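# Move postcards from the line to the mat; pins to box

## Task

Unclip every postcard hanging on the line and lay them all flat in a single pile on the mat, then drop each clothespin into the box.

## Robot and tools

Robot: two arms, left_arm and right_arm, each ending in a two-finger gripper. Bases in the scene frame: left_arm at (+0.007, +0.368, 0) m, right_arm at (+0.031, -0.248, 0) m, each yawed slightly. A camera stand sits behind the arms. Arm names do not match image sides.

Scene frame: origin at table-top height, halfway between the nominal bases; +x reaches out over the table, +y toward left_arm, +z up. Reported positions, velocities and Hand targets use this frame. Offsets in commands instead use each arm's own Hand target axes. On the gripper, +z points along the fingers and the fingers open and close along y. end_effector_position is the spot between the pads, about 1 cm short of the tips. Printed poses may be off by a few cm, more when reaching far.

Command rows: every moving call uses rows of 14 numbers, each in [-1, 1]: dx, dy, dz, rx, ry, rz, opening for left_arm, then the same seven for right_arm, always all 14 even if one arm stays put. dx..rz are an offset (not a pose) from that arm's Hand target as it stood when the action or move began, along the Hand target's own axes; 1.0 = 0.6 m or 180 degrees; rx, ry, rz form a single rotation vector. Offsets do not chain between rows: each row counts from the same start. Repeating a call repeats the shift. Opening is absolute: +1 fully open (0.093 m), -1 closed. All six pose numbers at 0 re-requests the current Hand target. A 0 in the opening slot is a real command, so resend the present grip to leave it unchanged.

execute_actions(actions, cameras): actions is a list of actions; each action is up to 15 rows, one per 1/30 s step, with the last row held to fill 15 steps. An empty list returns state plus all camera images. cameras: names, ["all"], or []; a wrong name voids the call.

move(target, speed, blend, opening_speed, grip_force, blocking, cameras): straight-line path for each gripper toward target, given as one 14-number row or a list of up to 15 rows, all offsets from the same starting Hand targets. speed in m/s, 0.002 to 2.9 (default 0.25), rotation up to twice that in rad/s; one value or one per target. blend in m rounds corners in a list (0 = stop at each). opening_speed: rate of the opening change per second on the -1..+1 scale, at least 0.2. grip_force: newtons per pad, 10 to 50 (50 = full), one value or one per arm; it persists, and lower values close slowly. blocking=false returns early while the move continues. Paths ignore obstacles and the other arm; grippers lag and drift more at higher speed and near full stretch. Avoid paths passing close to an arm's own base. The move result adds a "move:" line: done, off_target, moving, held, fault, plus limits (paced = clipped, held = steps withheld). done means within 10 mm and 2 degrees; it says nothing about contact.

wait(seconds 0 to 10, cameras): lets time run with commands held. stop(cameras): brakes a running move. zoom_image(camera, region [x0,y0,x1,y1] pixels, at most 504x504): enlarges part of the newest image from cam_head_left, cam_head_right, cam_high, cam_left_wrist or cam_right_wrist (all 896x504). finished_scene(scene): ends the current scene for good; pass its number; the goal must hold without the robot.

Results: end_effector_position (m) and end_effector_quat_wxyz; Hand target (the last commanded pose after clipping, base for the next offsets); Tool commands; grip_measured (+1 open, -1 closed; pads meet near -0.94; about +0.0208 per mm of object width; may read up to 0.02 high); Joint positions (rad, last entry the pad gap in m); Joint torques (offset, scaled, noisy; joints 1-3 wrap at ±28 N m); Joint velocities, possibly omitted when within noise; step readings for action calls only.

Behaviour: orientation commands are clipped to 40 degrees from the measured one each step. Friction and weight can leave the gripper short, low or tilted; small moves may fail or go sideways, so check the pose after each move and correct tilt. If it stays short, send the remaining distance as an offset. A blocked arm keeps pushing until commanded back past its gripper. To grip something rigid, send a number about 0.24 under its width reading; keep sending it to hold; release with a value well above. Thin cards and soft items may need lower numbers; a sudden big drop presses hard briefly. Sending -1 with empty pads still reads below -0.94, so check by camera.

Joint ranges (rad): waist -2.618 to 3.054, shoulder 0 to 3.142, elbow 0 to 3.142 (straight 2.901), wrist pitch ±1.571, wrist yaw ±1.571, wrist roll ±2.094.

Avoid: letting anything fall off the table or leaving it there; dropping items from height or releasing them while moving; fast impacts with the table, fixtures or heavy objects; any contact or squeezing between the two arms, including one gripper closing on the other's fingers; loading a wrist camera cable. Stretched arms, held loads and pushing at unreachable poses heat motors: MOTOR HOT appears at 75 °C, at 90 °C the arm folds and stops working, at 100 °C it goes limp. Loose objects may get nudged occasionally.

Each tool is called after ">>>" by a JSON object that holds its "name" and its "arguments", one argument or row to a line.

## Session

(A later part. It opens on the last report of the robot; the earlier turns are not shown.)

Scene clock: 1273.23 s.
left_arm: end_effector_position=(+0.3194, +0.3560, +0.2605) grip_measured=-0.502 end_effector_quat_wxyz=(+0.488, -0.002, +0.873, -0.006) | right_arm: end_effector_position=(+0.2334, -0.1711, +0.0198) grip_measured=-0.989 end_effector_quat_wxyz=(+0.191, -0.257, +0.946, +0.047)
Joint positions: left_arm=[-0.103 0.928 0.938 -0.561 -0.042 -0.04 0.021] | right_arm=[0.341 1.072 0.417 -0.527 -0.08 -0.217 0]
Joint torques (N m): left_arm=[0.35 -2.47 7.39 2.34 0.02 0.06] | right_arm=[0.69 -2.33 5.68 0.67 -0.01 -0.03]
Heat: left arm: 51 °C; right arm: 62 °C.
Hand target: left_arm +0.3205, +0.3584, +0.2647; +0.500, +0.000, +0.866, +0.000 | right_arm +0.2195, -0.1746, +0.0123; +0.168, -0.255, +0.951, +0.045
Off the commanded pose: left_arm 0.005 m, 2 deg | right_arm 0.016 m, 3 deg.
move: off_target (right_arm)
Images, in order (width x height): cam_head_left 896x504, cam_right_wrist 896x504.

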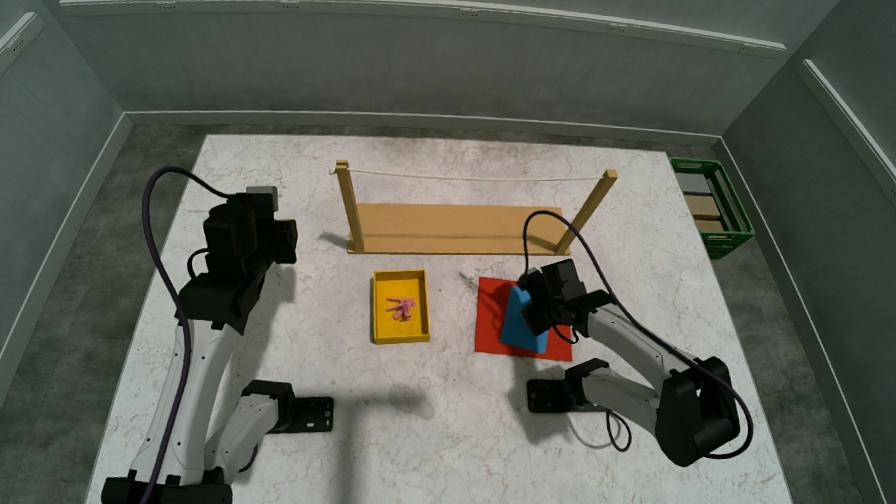

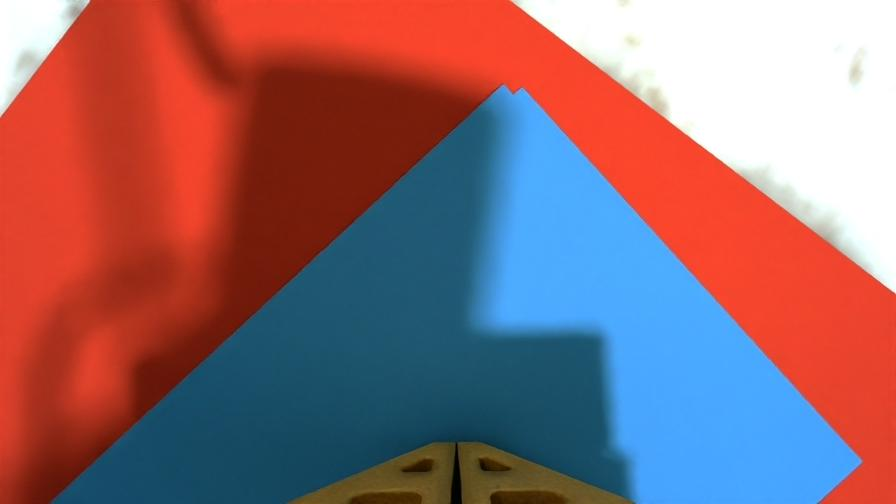

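>>> {"name": "move", "arguments": {
  "target": [
    [0,0,0,0,0,0,-0.5,-0.0198,-0.0033,-0.0372,0,0,0,-1],
    [0,0,0,0,0,0,-0.5,-0.0985,-0.006,-0.2125,0,0,0,-1]
  ],
  "speed": [0.1,0.15],
  "blend": 0.01,
  "cameras": ["cam_right_wrist","cam_head_left"]
}}

>>> {"name": "zoom_image", "arguments": {
  "camera": "cam_head_left",
  "region": [465, 270, 585, 370]
}}

Scene clock: 1279.43 s.
left_arm: end_effector_position=(+0.3194, +0.3560, +0.2605) grip_measured=-0.502 end_effector_quat_wxyz=(+0.488, -0.002, +0.873, -0.006) | right_arm: end_effector_position=(+0.2302, -0.1721, +0.1487) grip_measured=-0.989 end_effector_quat_wxyz=(+0.168, -0.257, +0.950, +0.046)
Joint positions: left_arm=[-0.103 0.928 0.938 -0.561 -0.042 -0.04 0.021] | right_arm=[0.341 1.023 0.933 -1.139 -0.08 -0.217 0]
Joint torques (N m): left_arm=[0.34 -2.47 7.39 2.33 0.03 0.07] | right_arm=[0.21 -0.81 9.52 0.83 -0.03 -0.09]
Heat: left arm: 50 °C; right arm: 62 °C.
Hand target: left_arm +0.3205, +0.3584, +0.2647; +0.500, +0.000, +0.866, +0.000 | right_arm +0.2316, -0.1718, +0.1523; +0.168, -0.255, +0.951, +0.045
Off the commanded pose: left_arm 0.005 m, 2 deg | right_arm 0.004 m, 0 deg.
move: done
Images, in order (width x height): cam_head_left 896x504, cam_right_wrist 896x504.

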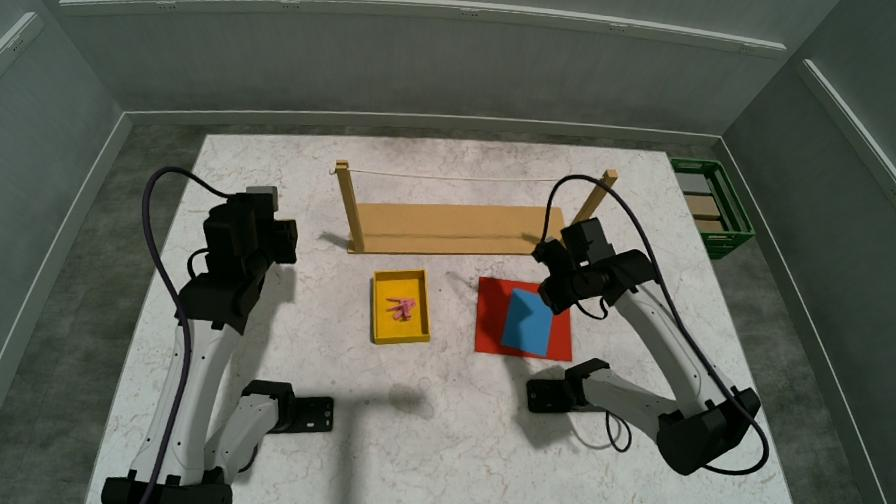

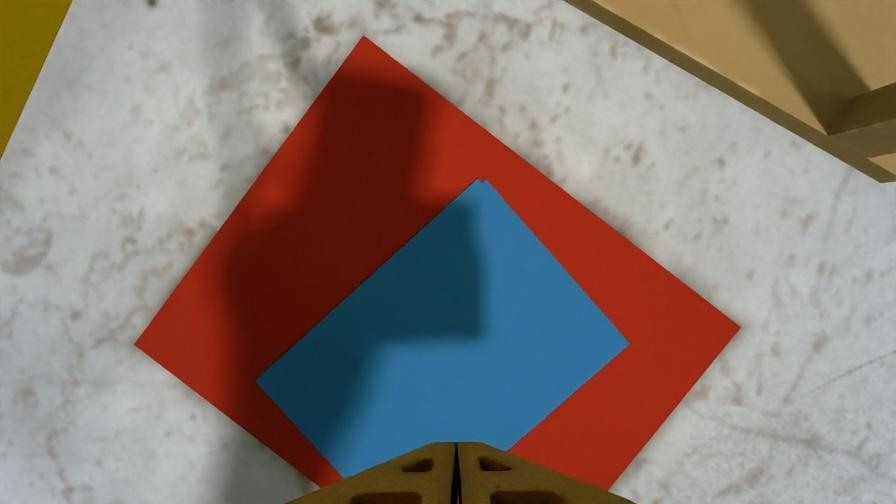

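Scaled by 4.200 from the camera's 896x504 image, which has a finer 1280x720 frame.

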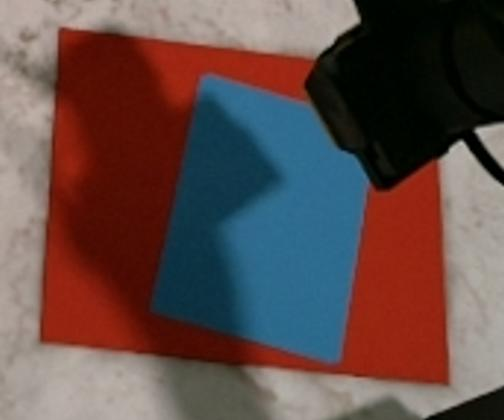

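>>> {"name": "finished_scene", "arguments": {
  "scene": 2
}}

The scene is finished: the task was done.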